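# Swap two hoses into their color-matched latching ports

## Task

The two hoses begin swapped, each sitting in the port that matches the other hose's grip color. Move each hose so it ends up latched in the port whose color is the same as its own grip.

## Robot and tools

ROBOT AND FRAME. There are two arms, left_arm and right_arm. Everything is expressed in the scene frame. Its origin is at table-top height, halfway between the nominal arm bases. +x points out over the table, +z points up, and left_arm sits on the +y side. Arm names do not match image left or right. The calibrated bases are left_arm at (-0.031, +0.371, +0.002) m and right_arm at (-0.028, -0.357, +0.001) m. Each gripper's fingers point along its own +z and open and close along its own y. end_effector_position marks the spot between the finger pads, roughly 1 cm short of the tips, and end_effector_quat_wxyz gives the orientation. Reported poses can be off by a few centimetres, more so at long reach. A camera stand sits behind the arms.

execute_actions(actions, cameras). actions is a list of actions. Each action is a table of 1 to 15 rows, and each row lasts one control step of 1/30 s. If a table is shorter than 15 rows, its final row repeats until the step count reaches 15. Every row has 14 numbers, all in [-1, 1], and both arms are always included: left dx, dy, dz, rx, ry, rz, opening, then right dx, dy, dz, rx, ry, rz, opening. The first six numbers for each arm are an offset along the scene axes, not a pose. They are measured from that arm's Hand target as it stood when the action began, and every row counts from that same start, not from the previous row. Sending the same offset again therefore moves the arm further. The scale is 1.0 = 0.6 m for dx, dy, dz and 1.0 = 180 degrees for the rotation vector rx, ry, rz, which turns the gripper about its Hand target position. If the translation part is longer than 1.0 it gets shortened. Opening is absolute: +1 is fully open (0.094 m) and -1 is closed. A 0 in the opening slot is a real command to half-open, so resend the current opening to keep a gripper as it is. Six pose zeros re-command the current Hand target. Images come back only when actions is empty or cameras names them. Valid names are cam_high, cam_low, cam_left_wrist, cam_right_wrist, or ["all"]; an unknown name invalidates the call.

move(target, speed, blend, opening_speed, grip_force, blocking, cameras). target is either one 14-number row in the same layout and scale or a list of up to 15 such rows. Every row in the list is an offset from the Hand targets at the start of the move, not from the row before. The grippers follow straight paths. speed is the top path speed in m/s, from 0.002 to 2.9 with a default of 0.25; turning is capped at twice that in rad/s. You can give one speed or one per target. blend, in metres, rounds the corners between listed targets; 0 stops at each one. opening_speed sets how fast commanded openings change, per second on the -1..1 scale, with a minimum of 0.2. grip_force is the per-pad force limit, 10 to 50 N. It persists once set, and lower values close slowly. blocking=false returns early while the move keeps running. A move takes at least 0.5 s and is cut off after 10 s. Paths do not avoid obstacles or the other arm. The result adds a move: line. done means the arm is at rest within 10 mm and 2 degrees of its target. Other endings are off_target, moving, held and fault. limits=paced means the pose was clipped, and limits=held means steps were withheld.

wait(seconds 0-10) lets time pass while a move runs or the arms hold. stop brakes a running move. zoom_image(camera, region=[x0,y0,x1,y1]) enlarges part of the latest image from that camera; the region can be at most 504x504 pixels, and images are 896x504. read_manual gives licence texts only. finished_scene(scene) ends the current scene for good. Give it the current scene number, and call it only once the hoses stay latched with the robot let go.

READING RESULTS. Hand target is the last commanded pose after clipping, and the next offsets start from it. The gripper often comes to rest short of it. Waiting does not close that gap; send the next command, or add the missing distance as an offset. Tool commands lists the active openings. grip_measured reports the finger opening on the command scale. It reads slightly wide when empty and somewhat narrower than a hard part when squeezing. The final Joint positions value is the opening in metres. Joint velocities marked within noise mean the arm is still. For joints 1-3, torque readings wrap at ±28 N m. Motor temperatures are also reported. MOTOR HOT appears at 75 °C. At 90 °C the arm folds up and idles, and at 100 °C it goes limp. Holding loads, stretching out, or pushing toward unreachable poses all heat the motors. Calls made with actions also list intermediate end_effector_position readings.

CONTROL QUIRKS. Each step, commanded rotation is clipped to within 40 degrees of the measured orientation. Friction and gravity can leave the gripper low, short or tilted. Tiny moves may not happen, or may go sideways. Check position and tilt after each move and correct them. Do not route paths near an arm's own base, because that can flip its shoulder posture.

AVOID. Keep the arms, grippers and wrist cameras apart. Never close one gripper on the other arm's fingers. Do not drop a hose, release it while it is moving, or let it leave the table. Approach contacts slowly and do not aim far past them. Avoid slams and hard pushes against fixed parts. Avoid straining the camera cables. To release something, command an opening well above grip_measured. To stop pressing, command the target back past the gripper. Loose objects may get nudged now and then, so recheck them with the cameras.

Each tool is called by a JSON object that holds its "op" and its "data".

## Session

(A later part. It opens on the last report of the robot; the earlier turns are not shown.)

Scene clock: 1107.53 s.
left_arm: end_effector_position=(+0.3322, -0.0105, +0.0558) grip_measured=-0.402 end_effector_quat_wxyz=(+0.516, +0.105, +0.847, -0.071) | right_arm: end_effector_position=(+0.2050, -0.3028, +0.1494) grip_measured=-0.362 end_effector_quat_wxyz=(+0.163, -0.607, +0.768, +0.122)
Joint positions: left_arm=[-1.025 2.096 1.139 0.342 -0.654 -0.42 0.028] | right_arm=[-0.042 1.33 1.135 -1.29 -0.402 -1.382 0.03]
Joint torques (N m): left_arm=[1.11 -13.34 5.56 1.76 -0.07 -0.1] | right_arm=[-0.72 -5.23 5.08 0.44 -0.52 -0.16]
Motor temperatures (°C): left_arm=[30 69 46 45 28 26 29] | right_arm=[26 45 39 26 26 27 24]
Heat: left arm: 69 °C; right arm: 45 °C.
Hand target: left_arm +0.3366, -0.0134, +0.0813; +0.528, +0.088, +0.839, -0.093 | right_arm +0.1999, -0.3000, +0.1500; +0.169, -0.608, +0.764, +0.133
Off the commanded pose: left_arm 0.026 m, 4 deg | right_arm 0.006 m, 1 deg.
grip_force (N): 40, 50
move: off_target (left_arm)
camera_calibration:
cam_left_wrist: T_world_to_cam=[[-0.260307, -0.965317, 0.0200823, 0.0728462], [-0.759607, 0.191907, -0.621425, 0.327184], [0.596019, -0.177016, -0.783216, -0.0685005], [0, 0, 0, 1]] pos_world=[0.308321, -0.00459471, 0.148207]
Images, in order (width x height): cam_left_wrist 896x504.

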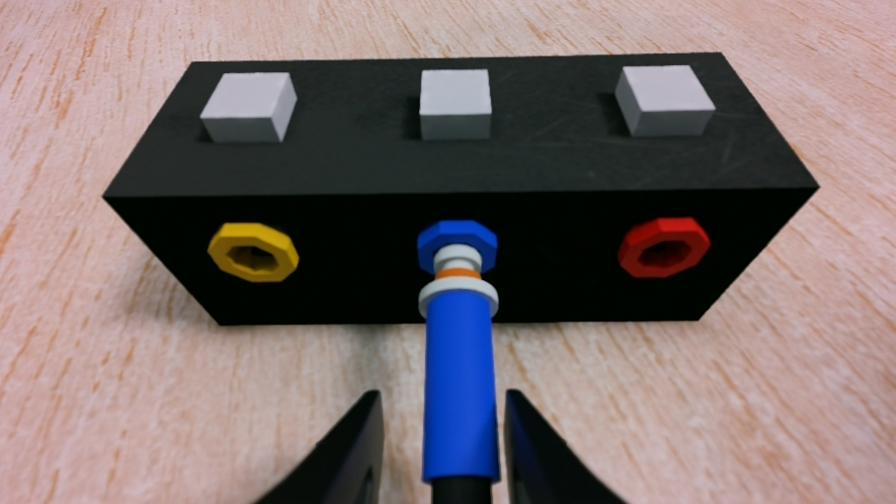

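{"op": "move", "data": {"target": [0.0,-0.008,0.012,0,0,0,-0.4,0,0,0,0,0,0,-0.36], "speed": 0.05, "cameras": ["cam_left_wrist"]}}

Scene clock: 1112.53 s.
left_arm: end_effector_position=(+0.3302, -0.0073, +0.0535) grip_measured=-0.402 end_effector_quat_wxyz=(+0.508, +0.109, +0.852, -0.063) | right_arm: end_effector_position=(+0.2050, -0.3028, +0.1494) grip_measured=-0.362 end_effector_quat_wxyz=(+0.163, -0.607, +0.768, +0.122)
Joint positions: left_arm=[-1.025 2.088 1.139 0.308 -0.654 -0.423 0.028] | right_arm=[-0.042 1.33 1.135 -1.29 -0.402 -1.382 0.03]
Joint torques (N m): left_arm=[0.5 -13.35 7.5 1.71 -0.13 -0.11] | right_arm=[-0.7 -5.24 5.08 0.44 -0.52 -0.15]
Motor temperatures (°C): left_arm=[30 70 46 44 28 26 29] | right_arm=[26 45 39 26 26 27 24]
Heat: left arm: 70 °C; right arm: 45 °C.
Hand target: left_arm +0.3366, -0.0182, +0.0884; +0.528, +0.088, +0.839, -0.093 | right_arm +0.1999, -0.3000, +0.1500; +0.169, -0.608, +0.764, +0.133
Off the commanded pose: left_arm 0.037 m, 5 deg | right_arm 0.006 m, 1 deg.
grip_force (N): 40, 50
move: off_target (left_arm)
camera_calibration:
cam_left_wrist: T_world_to_cam=[[-0.258551, -0.965985, 0.00489087, 0.0756903], [-0.769085, 0.202781, -0.606126, 0.326044], [0.584517, -0.160476, -0.795354, -0.0639311], [0, 0, 0, 1]] pos_world=[0.307694, -0.00325912, 0.146405]
Images, in order (width x height): cam_left_wrist 896x504.

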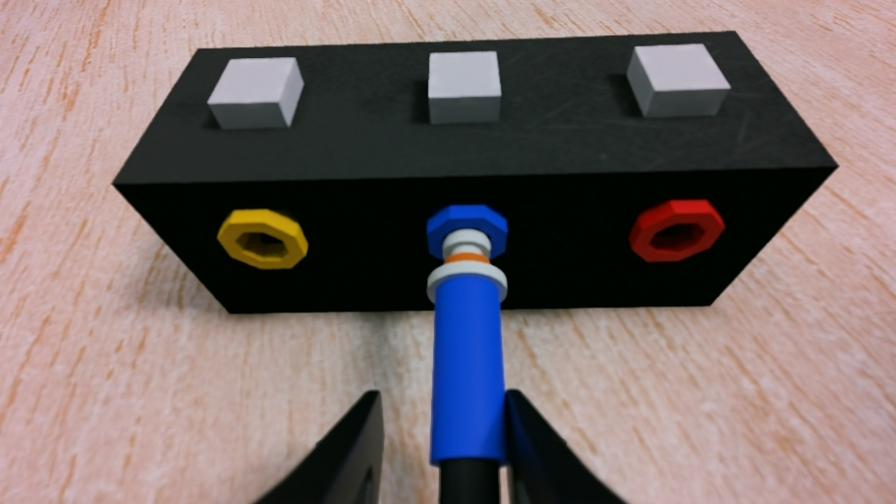

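{"op": "move", "data": {"target": [-0.003,-0.017,0.0,-0.0029,-0.0107,0,-0.4,0,0,0,0,0,0,-0.36], "speed": 0.05, "cameras": ["cam_left_wrist"]}}

Scene clock: 1123.07 s.
left_arm: end_effector_position=(+0.3304, -0.0171, +0.0655) grip_measured=-0.402 end_effector_quat_wxyz=(+0.523, +0.102, +0.843, -0.076) | right_arm: end_effector_position=(+0.2050, -0.3028, +0.1494) grip_measured=-0.362 end_effector_quat_wxyz=(+0.163, -0.607, +0.768, +0.122)
Joint positions: left_arm=[-1.038 2.088 1.156 0.335 -0.669 -0.423 0.028] | right_arm=[-0.042 1.33 1.135 -1.29 -0.402 -1.382 0.03]
Joint torques (N m): left_arm=[-0.23 -10.89 7.45 1.91 -0.28 0] | right_arm=[-0.7 -5.22 5.08 0.44 -0.52 -0.15]
Motor temperatures (°C): left_arm=[30 72 46 43 28 26 28] | right_arm=[26 45 39 26 26 27 24]
Heat: left arm: 72 °C; right arm: 45 °C.
Hand target: left_arm +0.3348, -0.0284, +0.0883; +0.543, +0.087, +0.830, -0.096 | right_arm +0.1999, -0.3000, +0.1500; +0.169, -0.608, +0.764, +0.133
Off the commanded pose: left_arm 0.026 m, 4 deg | right_arm 0.006 m, 1 deg.
grip_force (N): 40, 50
move: off_target (left_arm)
camera_calibration:
cam_left_wrist: T_world_to_cam=[[-0.260046, -0.965169, 0.0287045, 0.0652329], [-0.749703, 0.18308, -0.635946, 0.330679], [0.608541, -0.186895, -0.771199, -0.066018], [0, 0, 0, 1]] pos_world=[0.305049, -0.00991834, 0.157509]
Images, in order (width x height): cam_left_wrist 896x504.

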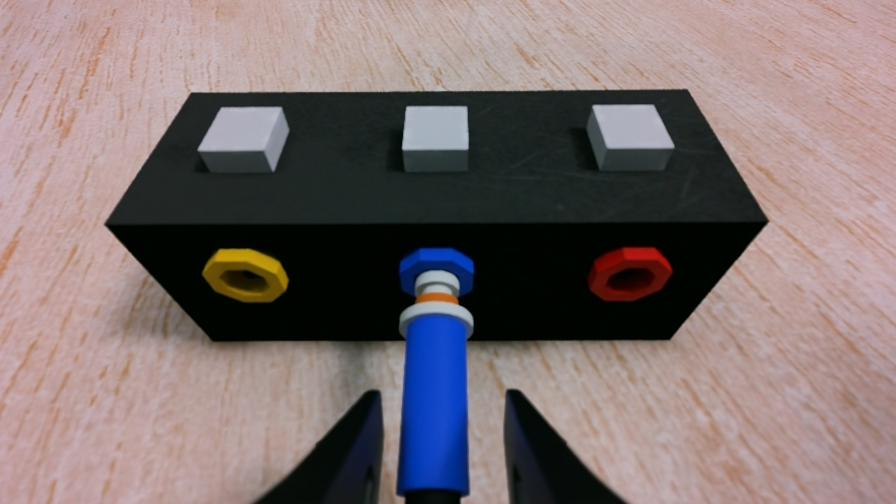

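{"op": "move", "data": {"target": [0.0,0.002,-0.004,0.0017,0.0064,0,-0.4,0,0,0,0,0,0,-0.36], "speed": 0.05, "cameras": ["cam_left_wrist"]}}

Scene clock: 1128.20 s.
left_arm: end_effector_position=(+0.3308, -0.0175, +0.0662) grip_measured=-0.402 end_effector_quat_wxyz=(+0.522, +0.102, +0.844, -0.074) | right_arm: end_effector_position=(+0.2050, -0.3028, +0.1494) grip_measured=-0.362 end_effector_quat_wxyz=(+0.163, -0.607, +0.768, +0.122)
Joint positions: left_arm=[-1.038 2.088 1.164 0.322 -0.67 -0.425 0.028] | right_arm=[-0.042 1.33 1.135 -1.29 -0.402 -1.382 0.03]
Joint torques (N m): left_arm=[0.18 -11.03 7.49 1.74 -0.16 -0.11] | right_arm=[-0.7 -5.23 5.09 0.43 -0.52 -0.15]
Motor temperatures (°C): left_arm=[30 71 46 44 28 26 28] | right_arm=[26 44 39 25 26 27 24]
Heat: left arm: 71 °C; right arm: 44 °C.
Hand target: left_arm +0.3349, -0.0272, +0.0860; +0.534, +0.088, +0.836, -0.094 | right_arm +0.1999, -0.3000, +0.1500; +0.169, -0.608, +0.764, +0.133
Off the commanded pose: left_arm 0.022 m, 3 deg | right_arm 0.006 m, 1 deg.
grip_force (N): 40, 50
move: off_target (left_arm)
camera_calibration:
cam_left_wrist: T_world_to_cam=[[-0.258715, -0.965594, 0.0263525, 0.0645591], [-0.751541, 0.184074, -0.633484, 0.331962], [0.606838, -0.183697, -0.773307, -0.0650238], [0, 0, 0, 1]] pos_world=[0.305645, -0.0107126, 0.158308]
Images, in order (width x height): cam_left_wrist 896x504.

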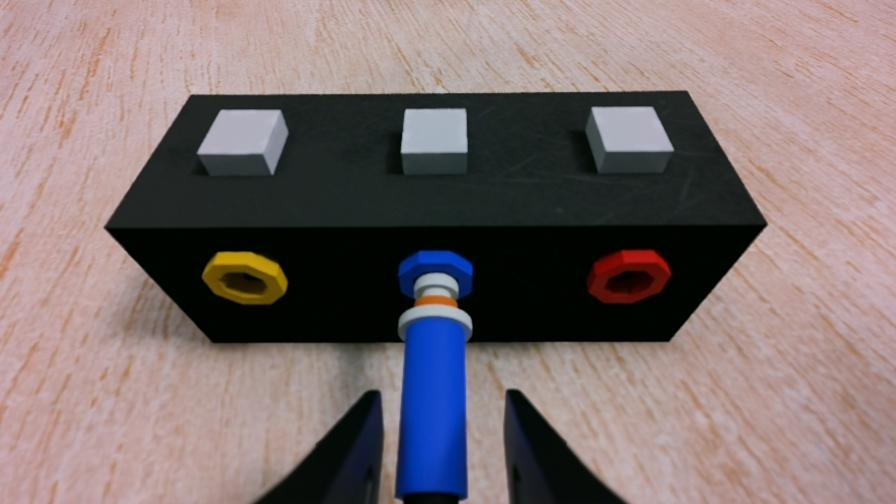

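{"op": "move", "data": {"target": [0.0,0.003,-0.008,0.0022,0.0080,0,-0.4,0,0,0,0,0,0,-0.36], "speed": 0.05, "cameras": ["cam_left_wrist"]}}

Scene clock: 1134.00 s.
left_arm: end_effector_position=(+0.3283, -0.0147, +0.0602) grip_measured=-0.402 end_effector_quat_wxyz=(+0.512, +0.103, +0.850, -0.068) | right_arm: end_effector_position=(+0.2050, -0.3028, +0.1494) grip_measured=-0.362 end_effector_quat_wxyz=(+0.163, -0.607, +0.768, +0.122)
Joint positions: left_arm=[-1.038 2.088 1.164 0.288 -0.665 -0.439 0.028] | right_arm=[-0.042 1.33 1.135 -1.29 -0.402 -1.382 0.03]
Joint torques (N m): left_arm=[0.7 -11.06 7.86 1.71 -0.07 -0.11] | right_arm=[-0.7 -5.24 5.09 0.43 -0.52 -0.16]
Motor temperatures (°C): left_arm=[30 71 46 43 28 26 28] | right_arm=[26 44 39 25 26 27 24]
Heat: left arm: 71 °C; right arm: 44 °C.
Hand target: left_arm +0.3349, -0.0254, +0.0812; +0.523, +0.088, +0.843, -0.092 | right_arm +0.1999, -0.3000, +0.1500; +0.169, -0.608, +0.764, +0.133
Off the commanded pose: left_arm 0.024 m, 4 deg | right_arm 0.006 m, 1 deg.
grip_force (N): 40, 50
move: off_target (left_arm)
camera_calibration:
cam_left_wrist: T_world_to_cam=[[-0.255559, -0.96662, 0.0183318, 0.0662436], [-0.76656, 0.191039, -0.613098, 0.329553], [0.589131, -0.170735, -0.789794, -0.0606851], [0, 0, 0, 1]] pos_world=[0.305303, -0.00928623, 0.152905]
Images, in order (width x height): cam_left_wrist 896x504.

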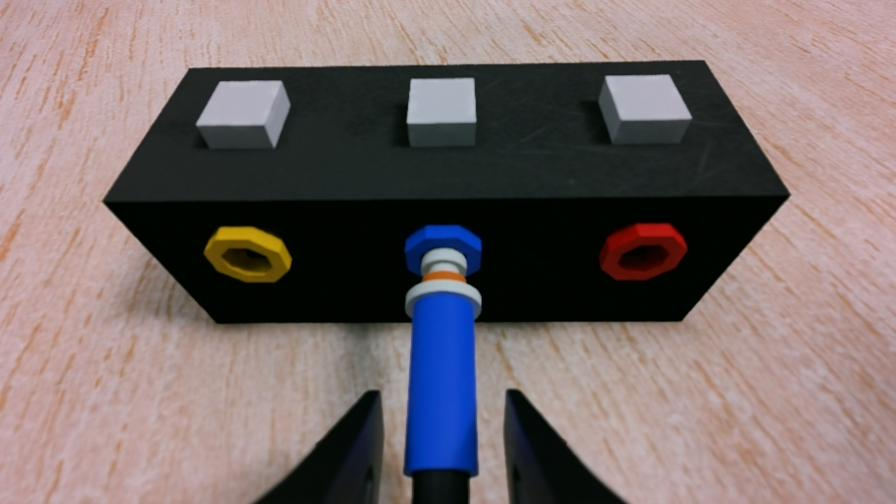

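{"op": "move", "data": {"target": [0.0,0.0,0.0,0,0,0,-0.85,0,0,0,0,0,0,-0.36], "speed": 0.05, "grip_force": [50, 50], "cameras": ["cam_left_wrist"]}}

Scene clock: 1141.03 s.
left_arm: end_effector_position=(+0.3285, -0.0151, +0.0605) grip_measured=-0.680 end_effector_quat_wxyz=(+0.511, +0.104, +0.851, -0.068) | right_arm: end_effector_position=(+0.2050, -0.3028, +0.1494) grip_measured=-0.362 end_effector_quat_wxyz=(+0.163, -0.607, +0.768, +0.122)
Joint positions: left_arm=[-1.038 2.088 1.168 0.283 -0.665 -0.44 0.015] | right_arm=[-0.042 1.33 1.135 -1.29 -0.402 -1.382 0.03]
Joint torques (N m): left_arm=[0.7 -11.06 7.62 1.75 -0.07 -0.1] | right_arm=[-0.72 -5.23 5.07 0.44 -0.52 -0.15]
Motor temperatures (°C): left_arm=[30 71 46 43 28 26 28] | right_arm=[26 44 39 25 27 27 24]
Heat: left arm: 71 °C; right arm: 44 °C.
Hand target: left_arm +0.3349, -0.0254, +0.0812; +0.523, +0.088, +0.843, -0.093 | right_arm +0.1999, -0.3000, +0.1500; +0.169, -0.608, +0.764, +0.133
Off the commanded pose: left_arm 0.024 m, 4 deg | right_arm 0.006 m, 1 deg.
move: off_target (left_arm)
camera_calibration:
cam_left_wrist: T_world_to_cam=[[-0.255427, -0.966663, 0.0178871, 0.0659544], [-0.767375, 0.191444, -0.611952, 0.33018], [0.588127, -0.170035, -0.790693, -0.0601612], [0, 0, 0, 1]] pos_world=[0.305601, -0.00968478, 0.153305]
Images, in order (width x height): cam_left_wrist 896x504.

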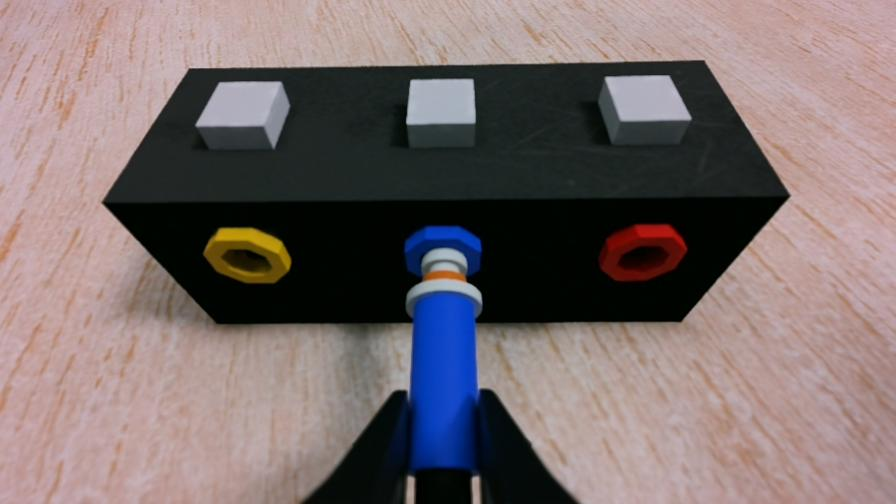

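{"op": "move", "data": {"target": [0.0322,-0.0087,0.0333,-0.0058,-0.0214,0,-0.85,0,0,0,0,0,0,-0.36], "speed": 0.06, "cameras": ["cam_left_wrist"]}}

{"op": "zoom_image", "data": {"camera": "cam_left_wrist", "region": [350, 180, 550, 340]}}

Scene clock: 1151.47 s.
left_arm: end_effector_position=(+0.3324, -0.0130, +0.0620) grip_measured=-0.680 end_effector_quat_wxyz=(+0.513, +0.117, +0.849, -0.057) | right_arm: end_effector_position=(+0.2050, -0.3028, +0.1494) grip_measured=-0.362 end_effector_quat_wxyz=(+0.163, -0.607, +0.768, +0.122)
Joint positions: left_arm=[-1.03 2.088 1.174 0.279 -0.664 -0.4 0.015] | right_arm=[-0.042 1.33 1.135 -1.29 -0.402 -1.382 0.03]
Joint torques (N m): left_arm=[2.09 -10.84 9.14 2.41 -0.15 0.14] | right_arm=[-0.69 -5.22 5.07 0.43 -0.52 -0.15]
Motor temperatures (°C): left_arm=[30 70 46 43 28 26 29] | right_arm=[26 44 39 25 27 27 24]
Heat: left arm: 70 °C; right arm: 44 °C.
Hand target: left_arm +0.3540, -0.0307, +0.1011; +0.552, +0.087, +0.824, -0.097 | right_arm +0.1999, -0.3000, +0.1500; +0.169, -0.608, +0.764, +0.133
Off the commanded pose: left_arm 0.048 m, 8 deg | right_arm 0.006 m, 1 deg.
move: off_target (left_arm)
camera_calibration:
cam_left_wrist: T_world_to_cam=[[-0.265714, -0.963922, -0.0158516, 0.0744299], [-0.759424, 0.219414, -0.612481, 0.33143], [0.593861, -0.150707, -0.790327, -0.0627166], [0, 0, 0, 1]] pos_world=[0.308718, -0.0104278, 0.154608]
Images, in order (width x height): cam_left_wrist 896x504.

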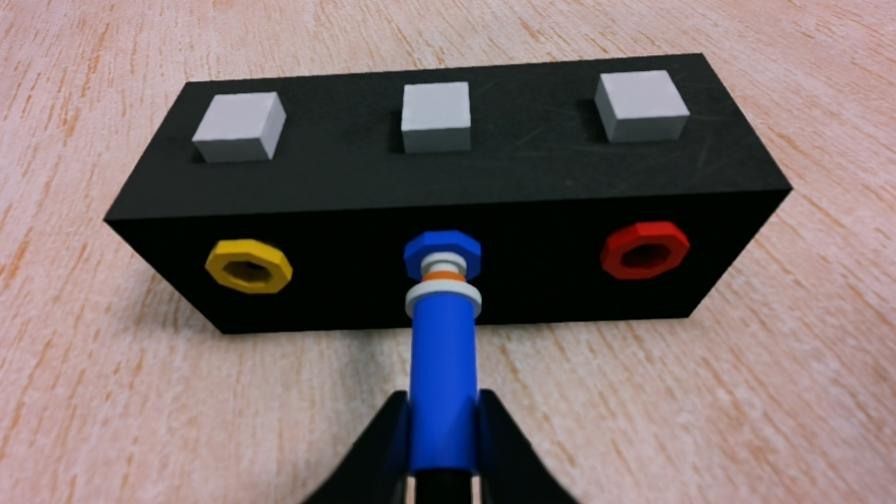

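Scaled by 2.520.

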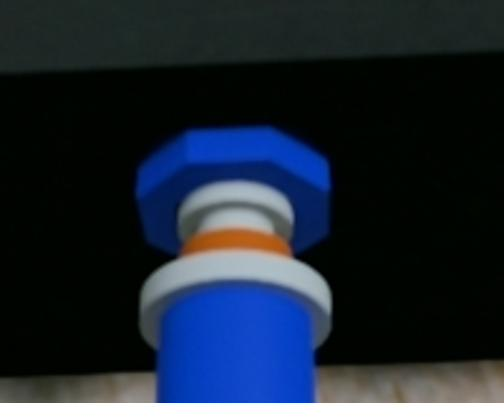

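{"op": "move", "data": {"target": [0.0322,-0.0087,0.03,-0.0161,0.0043,0,-0.85,0,0,0,0,0,0,-0.36], "speed": 0.06, "cameras": ["cam_left_wrist"]}}

{"op": "zoom_image", "data": {"camera": "cam_left_wrist", "region": [350, 180, 550, 340]}}

Scene clock: 1156.13 s.
left_arm: end_effector_position=(+0.3342, -0.0134, +0.0612) grip_measured=-0.680 end_effector_quat_wxyz=(+0.494, +0.129, +0.859, -0.046) | right_arm: end_effector_position=(+0.2050, -0.3028, +0.1494) grip_measured=-0.362 end_effector_quat_wxyz=(+0.163, -0.607, +0.768, +0.122)
Joint positions: left_arm=[-1.021 2.088 1.22 0.182 -0.642 -0.4 0.015] | right_arm=[-0.042 1.33 1.135 -1.29 -0.402 -1.382 0.03]
Joint torques (N m): left_arm=[4.81 -12.37 10.33 2.77 0.16 -0.02] | right_arm=[-0.7 -5.22 5.07 0.43 -0.52 -0.15]
Motor temperatures (°C): left_arm=[30 70 46 44 28 26 29] | right_arm=[26 44 39 25 27 27 24]
Heat: left arm: 70 °C; right arm: 44 °C.
Hand target: left_arm +0.3734, -0.0359, +0.1191; +0.548, +0.072, +0.825, -0.119 | right_arm +0.1999, -0.3000, +0.1500; +0.169, -0.608, +0.764, +0.133
Off the commanded pose: left_arm 0.073 m, 13 deg | right_arm 0.006 m, 1 deg.
move: off_target (left_arm)
camera_calibration:
cam_left_wrist: T_world_to_cam=[[-0.275221, -0.960531, -0.0404251, 0.0793026], [-0.780157, 0.247715, -0.574449, 0.337418], [0.56179, -0.126563, -0.817541, -0.0517731], [0, 0, 0, 1]] pos_world=[0.31415, -0.0139635, 0.154708]
Images, in order (width x height): cam_left_wrist 896x504.

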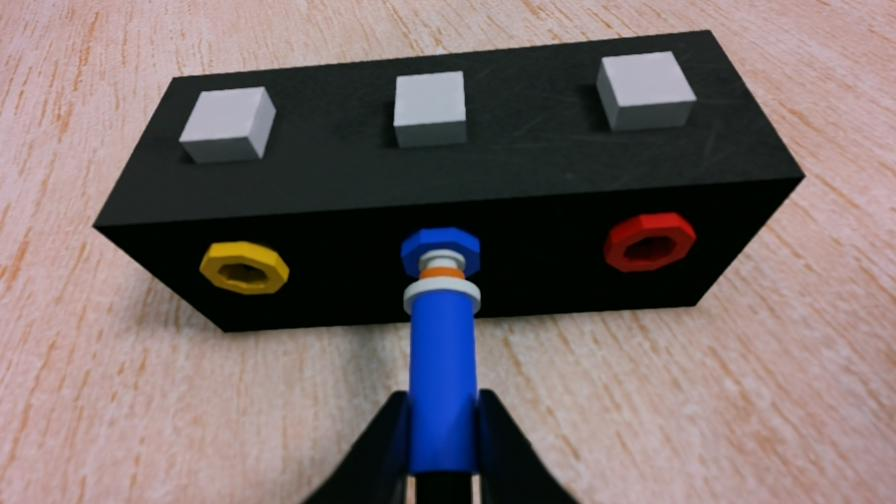

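Scaled by 2.520.

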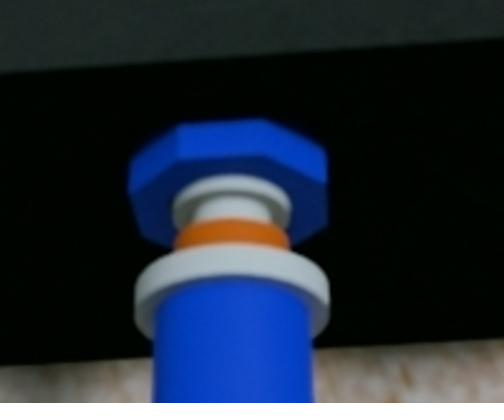

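{"op": "move", "data": {"target": [0.0322,-0.0087,0.017,-0.0321,-0.0148,0.0066,-0.85,0,0,0,0,0,0,-0.36], "speed": 0.06, "cameras": ["cam_left_wrist"]}}

{"op": "zoom_image", "data": {"camera": "cam_left_wrist", "region": [350, 180, 550, 340]}}

Scene clock: 1179.10 s.
left_arm: end_effector_position=(+0.3358, -0.0138, +0.0629) grip_measured=-0.680 end_effector_quat_wxyz=(+0.490, +0.119, +0.861, -0.059) | right_arm: end_effector_position=(+0.2050, -0.3028, +0.1494) grip_measured=-0.362 end_effector_quat_wxyz=(+0.163, -0.607, +0.768, +0.122)
Joint positions: left_arm=[-1.013 2.082 1.22 0.181 -0.621 -0.424 0.015] | right_arm=[-0.042 1.33 1.135 -1.29 -0.402 -1.382 0.03]
Joint torques (N m): left_arm=[6.32 -11.07 10.62 3.57 -0.02 -0.07] | right_arm=[-0.7 -5.23 5.07 0.43 -0.52 -0.15]
Motor temperatures (°C): left_arm=[30 73 48 50 28 26 29] | right_arm=[26 44 39 25 27 27 24]
Heat: left arm: 73 °C; right arm: 44 °C.
Hand target: left_arm +0.3927, -0.0411, +0.1295; +0.572, +0.038, +0.805, -0.153 | right_arm +0.1999, -0.3000, +0.1500; +0.169, -0.608, +0.764, +0.133
Off the commanded pose: left_arm 0.092 m, 18 deg | right_arm 0.006 m, 1 deg.
move: off_target (left_arm)
camera_calibration:
cam_left_wrist: T_world_to_cam=[[-0.272256, -0.962208, -0.00576563, 0.076199], [-0.788781, 0.226609, -0.571378, 0.34211], [0.551091, -0.151013, -0.820667, -0.0477773], [0, 0, 0, 1]] pos_world=[0.316925, -0.011421, 0.156704]
Images, in order (width x height): cam_left_wrist 896x504.

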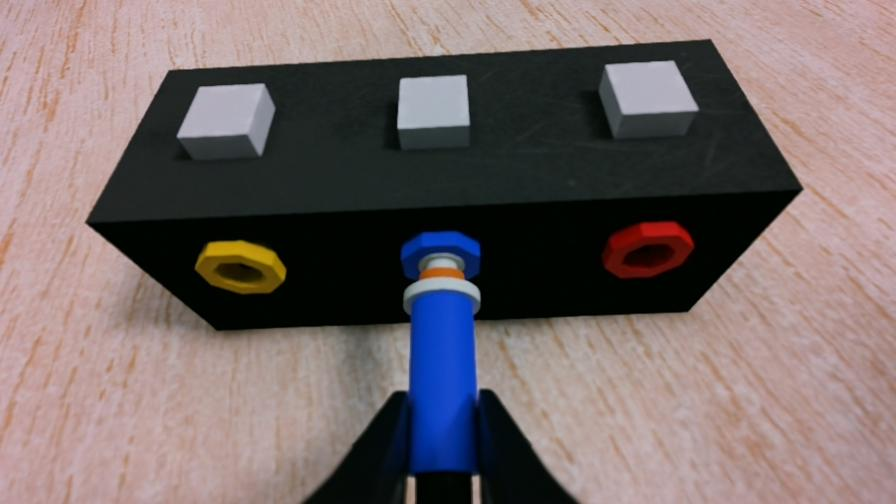

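Scaled by 2.520.

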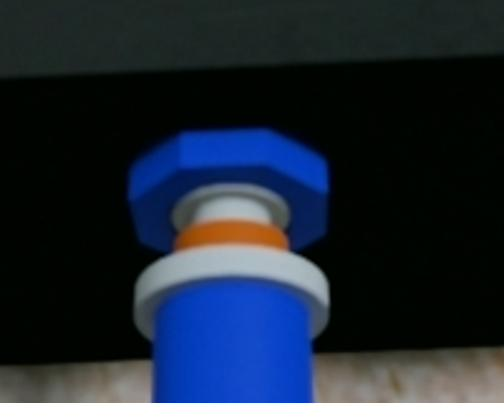

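{"op": "move", "data": {"target": [0.0322,-0.0087,0.012,-0.015,-0.0132,0.0,-0.85,0,0,0,0,0,0,-0.36], "speed": 0.08, "cameras": ["cam_left_wrist"]}}

{"op": "zoom_image", "data": {"camera": "cam_left_wrist", "region": [350, 180, 550, 340]}}

Scene clock: 1183.60 s.
left_arm: end_effector_position=(+0.3404, -0.0143, +0.0642) grip_measured=-0.680 end_effector_quat_wxyz=(+0.487, +0.116, +0.862, -0.073) | right_arm: end_effector_position=(+0.2050, -0.3028, +0.1494) grip_measured=-0.362 end_effector_quat_wxyz=(+0.163, -0.607, +0.768, +0.122)
Joint positions: left_arm=[-0.997 2.08 1.22 0.194 -0.587 -0.425 0.015] | right_arm=[-0.042 1.33 1.135 -1.29 -0.402 -1.382 0.03]
Joint torques (N m): left_arm=[7.19 -9.58 11.96 4 -0.18 0.04] | right_arm=[-0.7 -5.22 5.07 0.44 -0.52 -0.15]
Motor temperatures (°C): left_arm=[30 74 48 53 28 26 29] | right_arm=[26 44 39 25 27 27 24]
Heat: left arm: 74 °C; right arm: 44 °C.
Hand target: left_arm +0.4120, -0.0463, +0.1364; +0.589, +0.028, +0.790, -0.171 | right_arm +0.1999, -0.3000, +0.1500; +0.169, -0.608, +0.764, +0.133
Off the commanded pose: left_arm 0.107 m, 21 deg | right_arm 0.006 m, 1 deg.
move: off_target (left_arm)
camera_calibration:
cam_left_wrist: T_world_to_cam=[[-0.281485, -0.959329, 0.0213155, 0.0783972], [-0.791929, 0.219708, -0.569716, 0.347457], [0.541862, -0.177247, -0.821565, -0.04647], [0, 0, 0, 1]] pos_world=[0.322409, -0.00936702, 0.158103]
Images, in order (width x height): cam_left_wrist 896x504.

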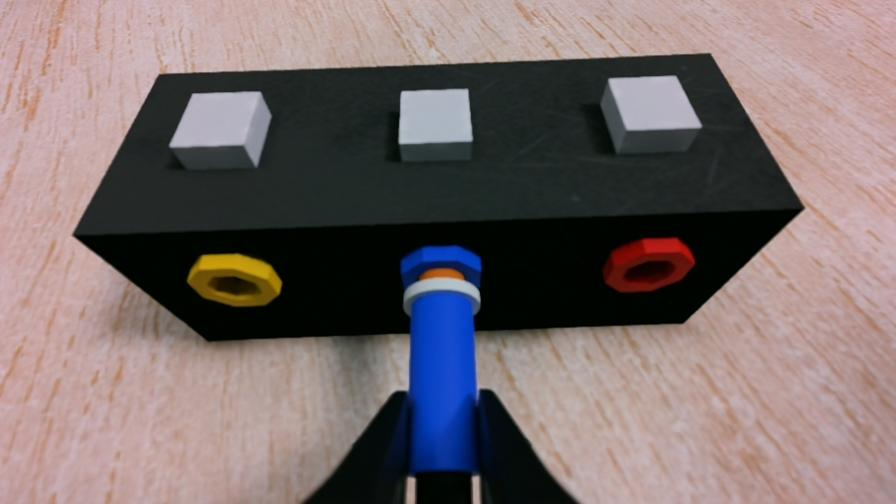

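Scaled by 2.520.

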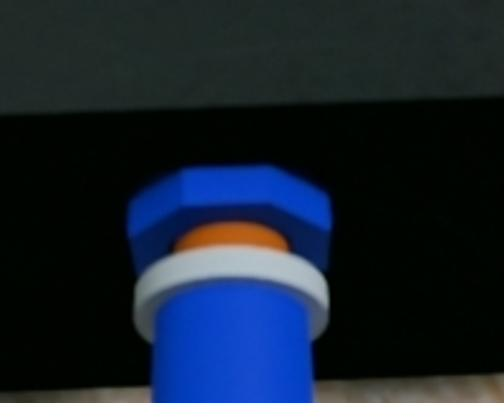

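{"op": "move", "data": {"target": [0.0322,-0.0087,0.008,-0.006,-0.0132,0.0,-0.85,0,0,0,0,0,0,-0.36], "speed": 0.1, "cameras": ["cam_left_wrist"]}}

{"op": "zoom_image", "data": {"camera": "cam_left_wrist", "region": [350, 180, 550, 340]}}

Scene clock: 1188.57 s.
left_arm: end_effector_position=(+0.3460, -0.0155, +0.0633) grip_measured=-0.680 end_effector_quat_wxyz=(+0.488, +0.117, +0.861, -0.079) | right_arm: end_effector_position=(+0.2050, -0.3028, +0.1494) grip_measured=-0.362 end_effector_quat_wxyz=(+0.163, -0.607, +0.768, +0.122)
Joint positions: left_arm=[-0.985 2.091 1.228 0.211 -0.569 -0.417 0.015] | right_arm=[-0.042 1.33 1.135 -1.29 -0.402 -1.382 0.03]
Joint torques (N m): left_arm=[8.16 -8.7 13.35 4.28 -0.27 0.22] | right_arm=[-0.73 -5.22 5.08 0.44 -0.52 -0.16]
Motor temperatures (°C): left_arm=[31 74 49 56 28 26 29] | right_arm=[26 44 39 25 27 27 24]
Heat: left arm: 74 °C; right arm: 44 °C.
Hand target: left_arm +0.4315, -0.0514, +0.1414; +0.605, +0.026, +0.776, -0.177 | right_arm +0.1999, -0.3000, +0.1500; +0.169, -0.608, +0.764, +0.133
Off the commanded pose: left_arm 0.121 m, 23 deg | right_arm 0.006 m, 1 deg.
move: off_target (left_arm)
camera_calibration:
cam_left_wrist: T_world_to_cam=[[-0.287415, -0.957297, 0.0312167, 0.0803188], [-0.790488, 0.218677, -0.572109, 0.351321], [0.540852, -0.189109, -0.819583, -0.050494], [0, 0, 0, 1]] pos_world=[0.32811, -0.00948573, 0.157103]
Images, in order (width x height): cam_left_wrist 896x504.

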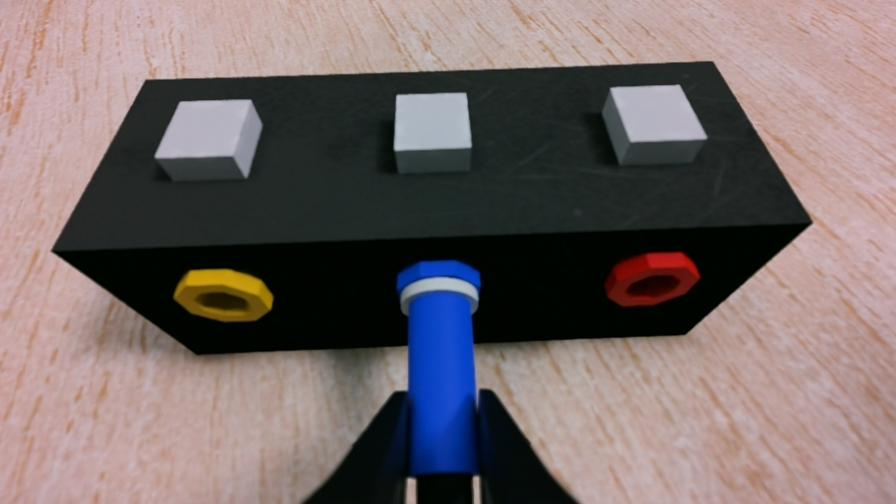

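Scaled by 2.520.

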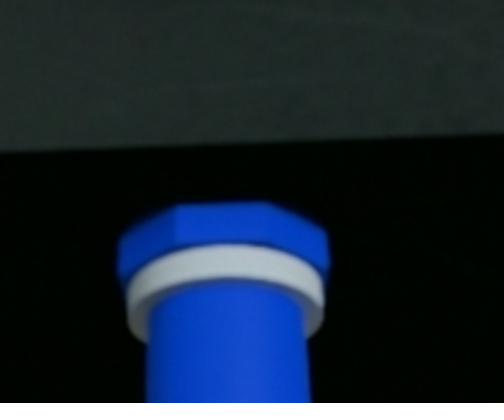

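{"op": "move", "data": {"target": [[-0.1358,0.0465,-0.1068,0.074,0.0541,-0.0059,-0.85,0,0,0,0,0,0,-0.36],[-0.168,0.0552,-0.1068,0.074,0.0541,-0.0059,-0.85,0,0,0,0,0,0,-0.36]], "speed": 0.12, "cameras": ["cam_left_wrist"]}}

{"op": "zoom_image", "data": {"camera": "cam_left_wrist", "region": [350, 180, 550, 340]}}

Scene clock: 1196.83 s.
left_arm: end_effector_position=(+0.3387, -0.0178, +0.0615) grip_measured=-0.680 end_effector_quat_wxyz=(+0.516, +0.100, +0.846, -0.090) | right_arm: end_effector_position=(+0.2050, -0.3028, +0.1494) grip_measured=-0.362 end_effector_quat_wxyz=(+0.163, -0.607, +0.768, +0.122)
Joint positions: left_arm=[-1.013 2.102 1.167 0.346 -0.621 -0.427 0.015] | right_arm=[-0.042 1.33 1.135 -1.29 -0.402 -1.382 0.03]
Joint torques (N m): left_arm=[-1.85 -12.83 3.81 1.75 -0.61 -0.14] | right_arm=[-0.7 -5.22 5.09 0.43 -0.52 -0.15]
Motor temperatures (°C): left_arm=[31 74 52 57 28 26 29] | right_arm=[26 43 39 25 27 27 24]
Heat: left arm: 74 °C; right arm: 43 °C.
Hand target: left_arm +0.3305, -0.0184, +0.0772; +0.529, +0.088, +0.839, -0.094 | right_arm +0.1999, -0.3000, +0.1500; +0.169, -0.608, +0.764, +0.133
Off the commanded pose: left_arm 0.018 m, 2 deg | right_arm 0.006 m, 1 deg.
move: off_target (left_arm)
camera_calibration:
cam_left_wrist: T_world_to_cam=[[-0.271322, -0.960799, 0.0570006, 0.0690374], [-0.75987, 0.177479, -0.625379, 0.337216], [0.590748, -0.212992, -0.778236, -0.0682897], [0, 0, 0, 1]] pos_world=[0.315313, -0.0080629, 0.153807]
Images, in order (width x height): cam_left_wrist 896x504.

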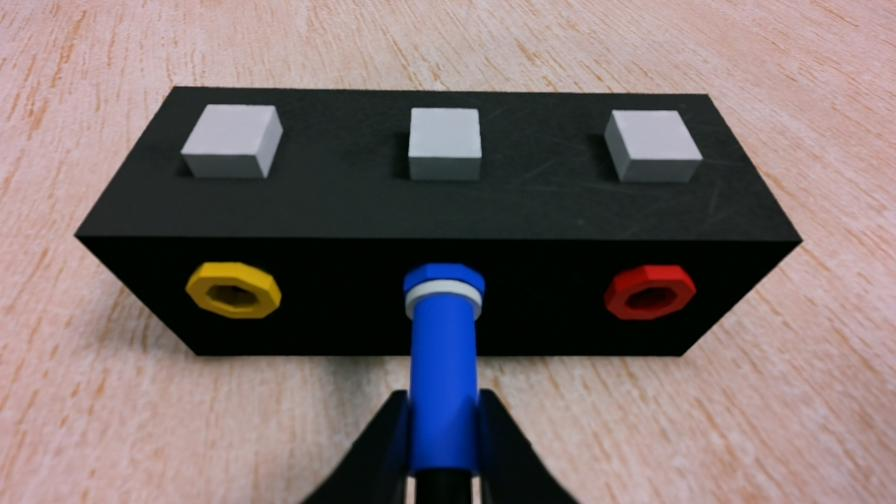

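Scaled by 2.520.

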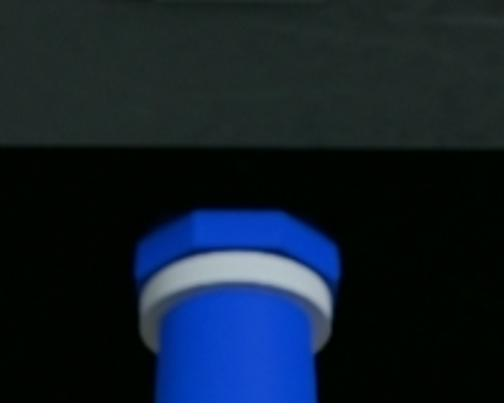

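{"op": "move", "data": {"target": [[0,0,0,0,0,0,-0.3,0,0,0,0,0,0,-0.36],[-0.02,0.005,0.1,0,0,0,-0.3,0,0,0,0,0,0,-0.36],[-0.134,0.497,0.205,0,0,0,-0.3,0,0,0,0,0,0,-0.36]], "speed": 0.15, "blend": [0,0.02,0], "cameras": ["all"]}}

Scene clock: 1207.00 s.
left_arm: end_effector_position=(+0.2499, +0.2795, +0.2015) grip_measured=-0.302 end_effector_quat_wxyz=(+0.529, +0.083, +0.839, -0.095) | right_arm: end_effector_position=(+0.2050, -0.3028, +0.1494) grip_measured=-0.362 end_effector_quat_wxyz=(+0.163, -0.607, +0.768, +0.122)
Joint positions: left_arm=[-0.373 0.706 0.544 -0.277 -0.077 -0.115 0.033] | right_arm=[-0.042 1.33 1.135 -1.29 -0.402 -1.382 0.03]
Joint torques (N m): left_arm=[1.18 -0.46 5.87 1.99 0.16 0.13] | right_arm=[-0.7 -5.22 5.07 0.43 -0.52 -0.15]
Motor temperatures (°C): left_arm=[31 75 50 51 28 26 29] | right_arm=[26 43 39 25 27 27 24]
Heat: left arm: 75 °C; right arm: 43 °C. Fold the left arm in close to its base, or ease its load, before you think long.
Hand target: left_arm +0.2501, +0.2799, +0.2002; +0.529, +0.088, +0.839, -0.094 | right_arm +0.1999, -0.3000, +0.1500; +0.169, -0.608, +0.764, +0.133
Off the commanded pose: left_arm 0.001 m, 1 deg | right_arm 0.006 m, 1 deg.
MOTOR HOT: joint 2 (shoulder) of the left arm reports 75 °C; the controller's stop level is 90 °C. To cool a motor, set the load down, stop pushing, or move to a pose that needs little force.
move: done
camera_calibration:
cam_left_wrist: T_world_to_cam=[[-0.249352, -0.965233, 0.0784117, 0.313989], [-0.747441, 0.140339, -0.649336, 0.316568], [0.615757, -0.220521, -0.756448, 0.148026], [0, 0, 0, 1]] pos_world=[0.223761, 0.291288, 0.292913]
cam_right_wrist: T_world_to_cam=[[0.973029, -0.230395, 0.0115557, -0.269732], [-0.230513, -0.973017, 0.0101416, -0.210521], [0.00890729, -0.0125318, -0.999882, 0.232611], [0, 0, 0, 1]] pos_world=[0.211857, -0.264071, 0.237836]

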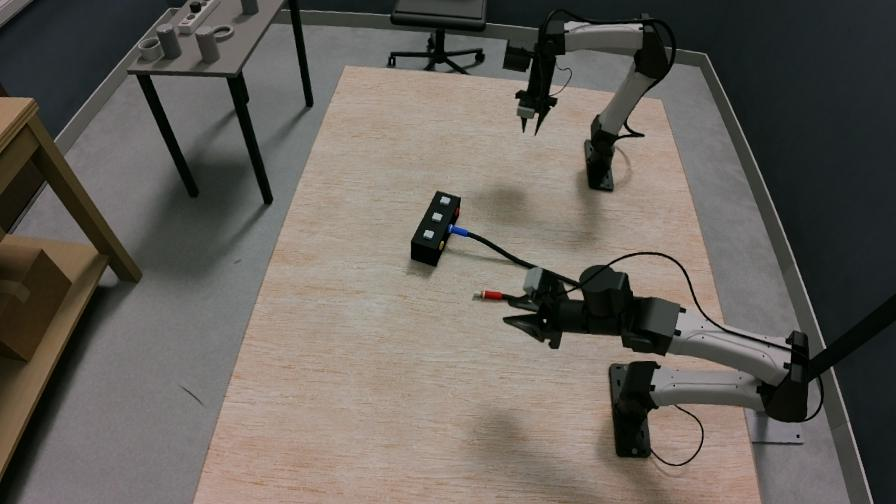

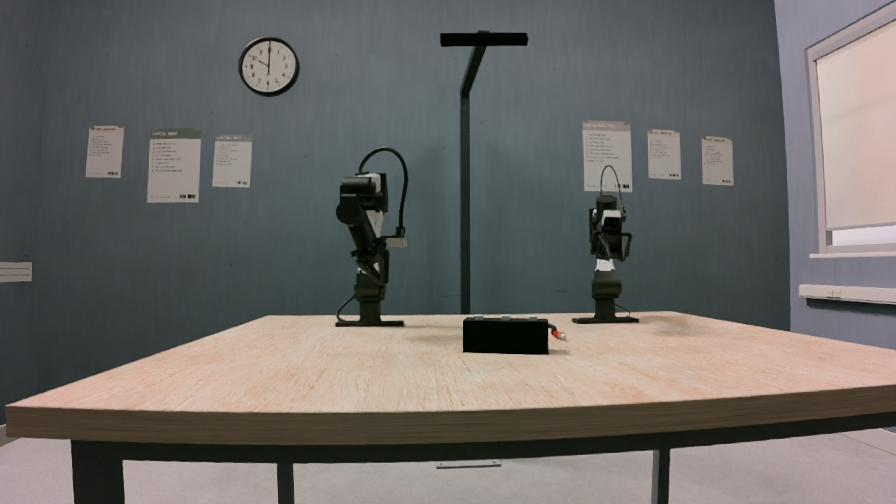

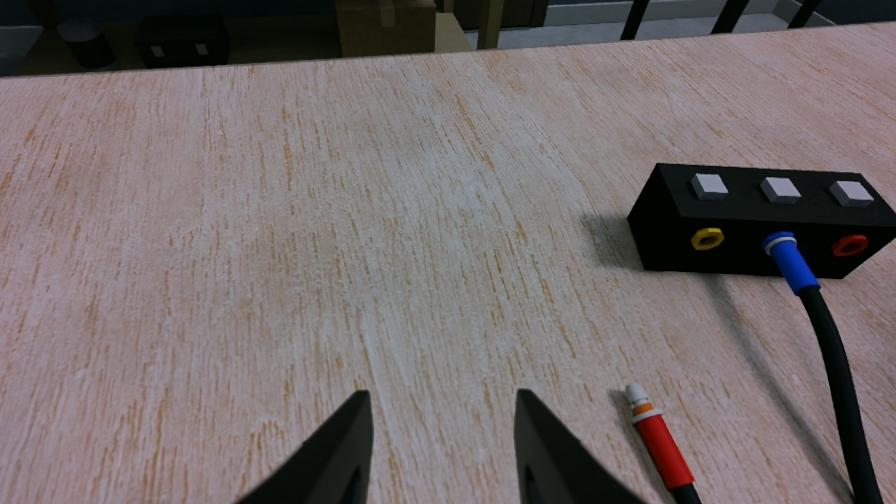

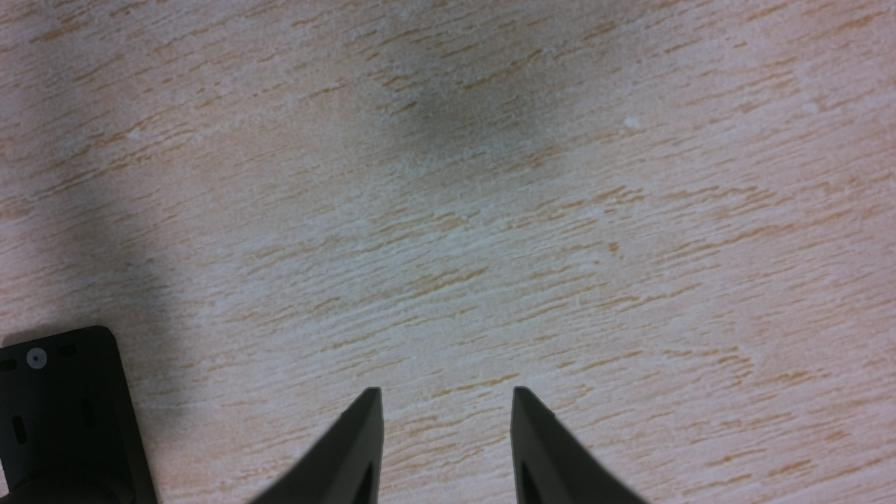

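{"op": "wait", "data": {"seconds": 10}}

{"op": "wait", "data": {"seconds": 10}}

{"op": "wait", "data": {"seconds": 10}}

Scene clock: 1230.97 s.
left_arm: end_effector_position=(+0.2498, +0.2795, +0.2015) grip_measured=-0.302 end_effector_quat_wxyz=(+0.529, +0.083, +0.839, -0.095) | right_arm: end_effector_position=(+0.2050, -0.3028, +0.1494) grip_measured=-0.362 end_effector_quat_wxyz=(+0.163, -0.607, +0.768, +0.122)
Joint positions: left_arm=[-0.373 0.706 0.544 -0.277 -0.077 -0.114 0.033] | right_arm=[-0.042 1.33 1.135 -1.29 -0.402 -1.382 0.03]
Joint torques (N m): left_arm=[1.18 -0.46 5.87 2 0.17 0.13] | right_arm=[-0.72 -5.23 5.08 0.43 -0.53 -0.15]
Motor temperatures (°C): left_arm=[30 62 48 48 28 26 28] | right_arm=[26 43 39 25 27 27 24]
Heat: left arm: 62 °C; right arm: 43 °C.
Hand target: left_arm +0.2501, +0.2799, +0.2001; +0.529, +0.088, +0.839, -0.094 | right_arm +0.1999, -0.3000, +0.1500; +0.169, -0.608, +0.764, +0.133
Tool commands: left_gripper/opening=-0.3 right_gripper/opening=-0.36
Off the commanded pose: left_arm 0.001 m, 1 deg | right_arm 0.006 m, 1 deg.
MOTOR HOT: cleared for the motors of the left arm.
wait: 10.00 s; at rest from the start

Scene clock: 1240.97 s.
left_arm: end_effector_position=(+0.2498, +0.2795, +0.2015) grip_measured=-0.302 end_effector_quat_wxyz=(+0.529, +0.083, +0.839, -0.095) | right_arm: end_effector_position=(+0.2050, -0.3028, +0.1494) grip_measured=-0.362 end_effector_quat_wxyz=(+0.163, -0.607, +0.768, +0.122)
Joint positions: left_arm=[-0.373 0.706 0.544 -0.277 -0.077 -0.114 0.033] | right_arm=[-0.042 1.33 1.135 -1.29 -0.402 -1.382 0.03]
Joint torques (N m): left_arm=[1.18 -0.46 5.89 2 0.17 0.14] | right_arm=[-0.72 -5.22 5.09 0.43 -0.52 -0.15]
Motor temperatures (°C): left_arm=[30 59 47 48 28 26 28] | right_arm=[26 43 39 25 27 27 24]
Heat: left arm: 59 °C; right arm: 43 °C.
Hand target: left_arm +0.2501, +0.2799, +0.2001; +0.529, +0.088, +0.839, -0.094 | right_arm +0.1999, -0.3000, +0.1500; +0.169, -0.608, +0.764, +0.133
Tool commands: left_gripper/opening=-0.3 right_gripper/opening=-0.36
Off the commanded pose: left_arm 0.001 m, 1 deg | right_arm 0.006 m, 1 deg.
wait: 10.00 s; at rest by 0.17 s

Scene clock: 1250.97 s.
left_arm: end_effector_position=(+0.2498, +0.2795, +0.2015) grip_measured=-0.302 end_effector_quat_wxyz=(+0.529, +0.083, +0.839, -0.095) | right_arm: end_effector_position=(+0.2050, -0.3028, +0.1494) grip_measured=-0.362 end_effector_quat_wxyz=(+0.163, -0.607, +0.768, +0.122)
Joint positions: left_arm=[-0.373 0.706 0.544 -0.277 -0.077 -0.114 0.033] | right_arm=[-0.042 1.33 1.135 -1.29 -0.402 -1.382 0.03]
Joint torques (N m): left_arm=[1.18 -0.47 5.87 2 0.17 0.14] | right_arm=[-0.72 -5.19 5.08 0.44 -0.52 -0.15]
Motor temperatures (°C): left_arm=[30 57 47 47 28 26 28] | right_arm=[26 43 39 25 27 27 24]
Heat: left arm: 57 °C; right arm: 43 °C.
Hand target: left_arm +0.2501, +0.2799, +0.2001; +0.529, +0.088, +0.839, -0.094 | right_arm +0.1999, -0.3000, +0.1500; +0.169, -0.608, +0.764, +0.133
Tool commands: left_gripper/opening=-0.3 right_gripper/opening=-0.36
Off the commanded pose: left_arm 0.001 m, 1 deg | right_arm 0.006 m, 1 deg.
wait: 10.00 s; at rest by 0.17 s

{"op": "move", "data": {"target": [0,-0.2665,-0.2168,0.0018,0.0165,0.1,-0.15,0,0,0,0,0,0,-0.36], "speed": 0.2, "cameras": ["cam_left_wrist"]}}

Scene clock: 1262.53 s.
left_arm: end_effector_position=(+0.2464, +0.1279, +0.0617) grip_measured=-0.152 end_effector_quat_wxyz=(+0.507, -0.034, +0.862, +0.000) | right_arm: end_effector_position=(+0.2050, -0.3028, +0.1494) grip_measured=-0.362 end_effector_quat_wxyz=(+0.163, -0.607, +0.768, +0.122)
Joint positions: left_arm=[-1.117 1.685 0.696 0.055 -0.92 -0.86 0.04] | right_arm=[-0.042 1.33 1.135 -1.29 -0.402 -1.382 0.03]
Joint torques (N m): left_arm=[0.01 -5.63 6.83 1.29 -0.51 -0.1] | right_arm=[-0.7 -5.22 5.07 0.43 -0.52 -0.15]
Motor temperatures (°C): left_arm=[30 55 47 47 28 26 28] | right_arm=[26 43 39 25 27 27 24]
Heat: left arm: 55 °C; right arm: 43 °C.
Hand target: left_arm +0.2502, +0.1200, +0.0702; +0.515, -0.045, +0.856, -0.010 | right_arm +0.1999, -0.3000, +0.1500; +0.169, -0.608, +0.764, +0.133
Off the commanded pose: left_arm 0.012 m, 2 deg | right_arm 0.006 m, 1 deg.
move: off_target (left_arm)
camera_calibration:
cam_left_wrist: T_world_to_cam=[[0.0486615, -0.997944, 0.0417168, 0.110737], [-0.801332, -0.0639383, -0.594793, 0.280449], [0.596238, -0.0044855, -0.802795, -0.0090763], [0, 0, 0, 1]] pos_world=[0.224756, 0.1284, 0.154903]
Images, in order (width x height): cam_left_wrist 896x504.

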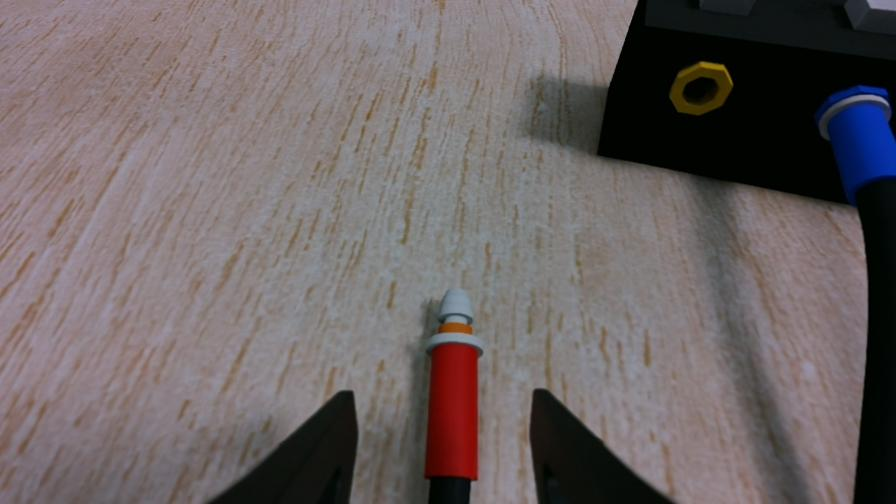

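{"op": "move", "data": {"target": [0.013,-0.006,-0.047,0,0,0,-0.15,0,0,0,0,0,0,-0.36], "speed": 0.1, "cameras": ["cam_left_wrist"]}}

Scene clock: 1270.90 s.
left_arm: end_effector_position=(+0.2529, +0.1193, +0.0381) grip_measured=-0.152 end_effector_quat_wxyz=(+0.510, -0.040, +0.859, -0.005) | right_arm: end_effector_position=(+0.2050, -0.3028, +0.1494) grip_measured=-0.362 end_effector_quat_wxyz=(+0.163, -0.607, +0.768, +0.122)
Joint positions: left_arm=[-1.112 1.801 0.696 0.188 -0.921 -0.861 0.04] | right_arm=[-0.042 1.33 1.135 -1.29 -0.402 -1.382 0.03]
Joint torques (N m): left_arm=[1.28 -6.26 5.03 1.47 -0.37 0.12] | right_arm=[-0.7 -5.23 5.07 0.43 -0.52 -0.15]
Motor temperatures (°C): left_arm=[30 55 47 45 28 26 28] | right_arm=[26 43 39 25 27 27 24]
Heat: left arm: 55 °C; right arm: 43 °C.
Hand target: left_arm +0.2579, +0.1163, +0.0420; +0.515, -0.045, +0.856, -0.010 | right_arm +0.1999, -0.3000, +0.1500; +0.169, -0.608, +0.764, +0.133
Off the commanded pose: left_arm 0.007 m, 1 deg | right_arm 0.006 m, 1 deg.
move: done
camera_calibration:
cam_left_wrist: T_world_to_cam=[[0.0544426, -0.996881, 0.0571311, 0.100653], [-0.796146, -0.07787, -0.600073, 0.271668], [0.60265, -0.0128152, -0.797903, -0.0327934], [0, 0, 0, 1]] pos_world=[0.23057, 0.121074, 0.131104]
Images, in order (width x height): cam_left_wrist 896x504.

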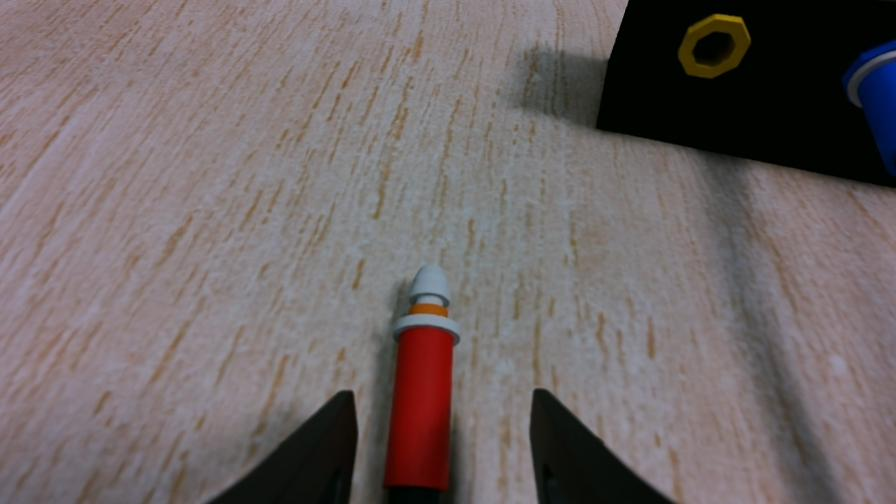

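{"op": "move", "data": {"target": [0.002,0.013,-0.03,0,0,0,-0.15,0,0,0,0,0,0,-0.36], "speed": 0.08, "cameras": ["cam_left_wrist"]}}

Scene clock: 1278.07 s.
left_arm: end_effector_position=(+0.2577, +0.1226, +0.0260) grip_measured=-0.152 end_effector_quat_wxyz=(+0.516, -0.047, +0.855, -0.009) | right_arm: end_effector_position=(+0.2050, -0.3028, +0.1494) grip_measured=-0.362 end_effector_quat_wxyz=(+0.163, -0.607, +0.768, +0.122)
Joint positions: left_arm=[-1.095 1.85 0.665 0.303 -0.92 -0.841 0.04] | right_arm=[-0.042 1.33 1.135 -1.29 -0.402 -1.382 0.03]
Joint torques (N m): left_arm=[1.25 -6.38 3.3 1.52 -0.25 0.12] | right_arm=[-0.69 -5.24 5.07 0.43 -0.52 -0.15]
Motor temperatures (°C): left_arm=[30 57 46 44 28 26 28] | right_arm=[26 42 39 25 27 27 24]
Heat: left arm: 57 °C; right arm: 42 °C.
Hand target: left_arm +0.2591, +0.1242, +0.0240; +0.515, -0.045, +0.856, -0.010 | right_arm +0.1999, -0.3000, +0.1500; +0.169, -0.608, +0.764, +0.133
Off the commanded pose: left_arm 0.003 m, 0 deg | right_arm 0.006 m, 1 deg.
move: done
camera_calibration:
cam_left_wrist: T_world_to_cam=[[0.0603023, -0.99558, 0.0720026, 0.102344], [-0.786768, -0.0917989, -0.610384, 0.268021], [0.614296, -0.0198418, -0.788826, -0.0476926], [0, 0, 0, 1]] pos_world=[0.233997, 0.125549, 0.118606]
Images, in order (width x height): cam_left_wrist 896x504.

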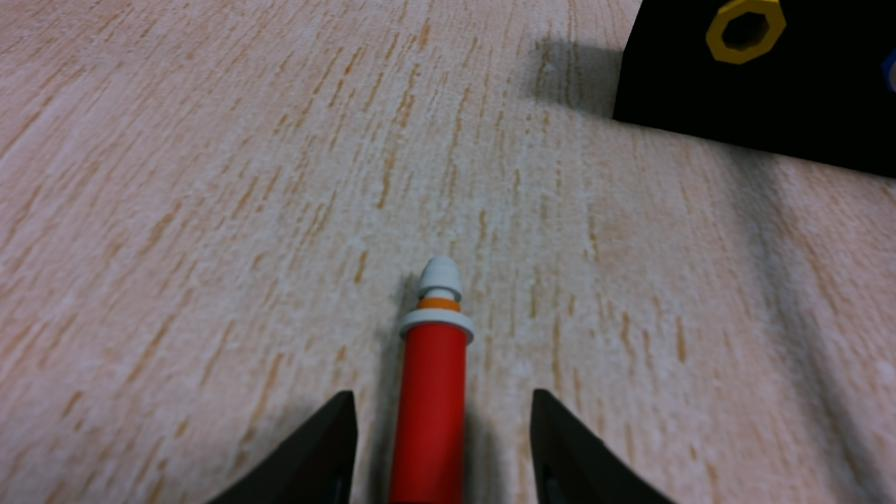

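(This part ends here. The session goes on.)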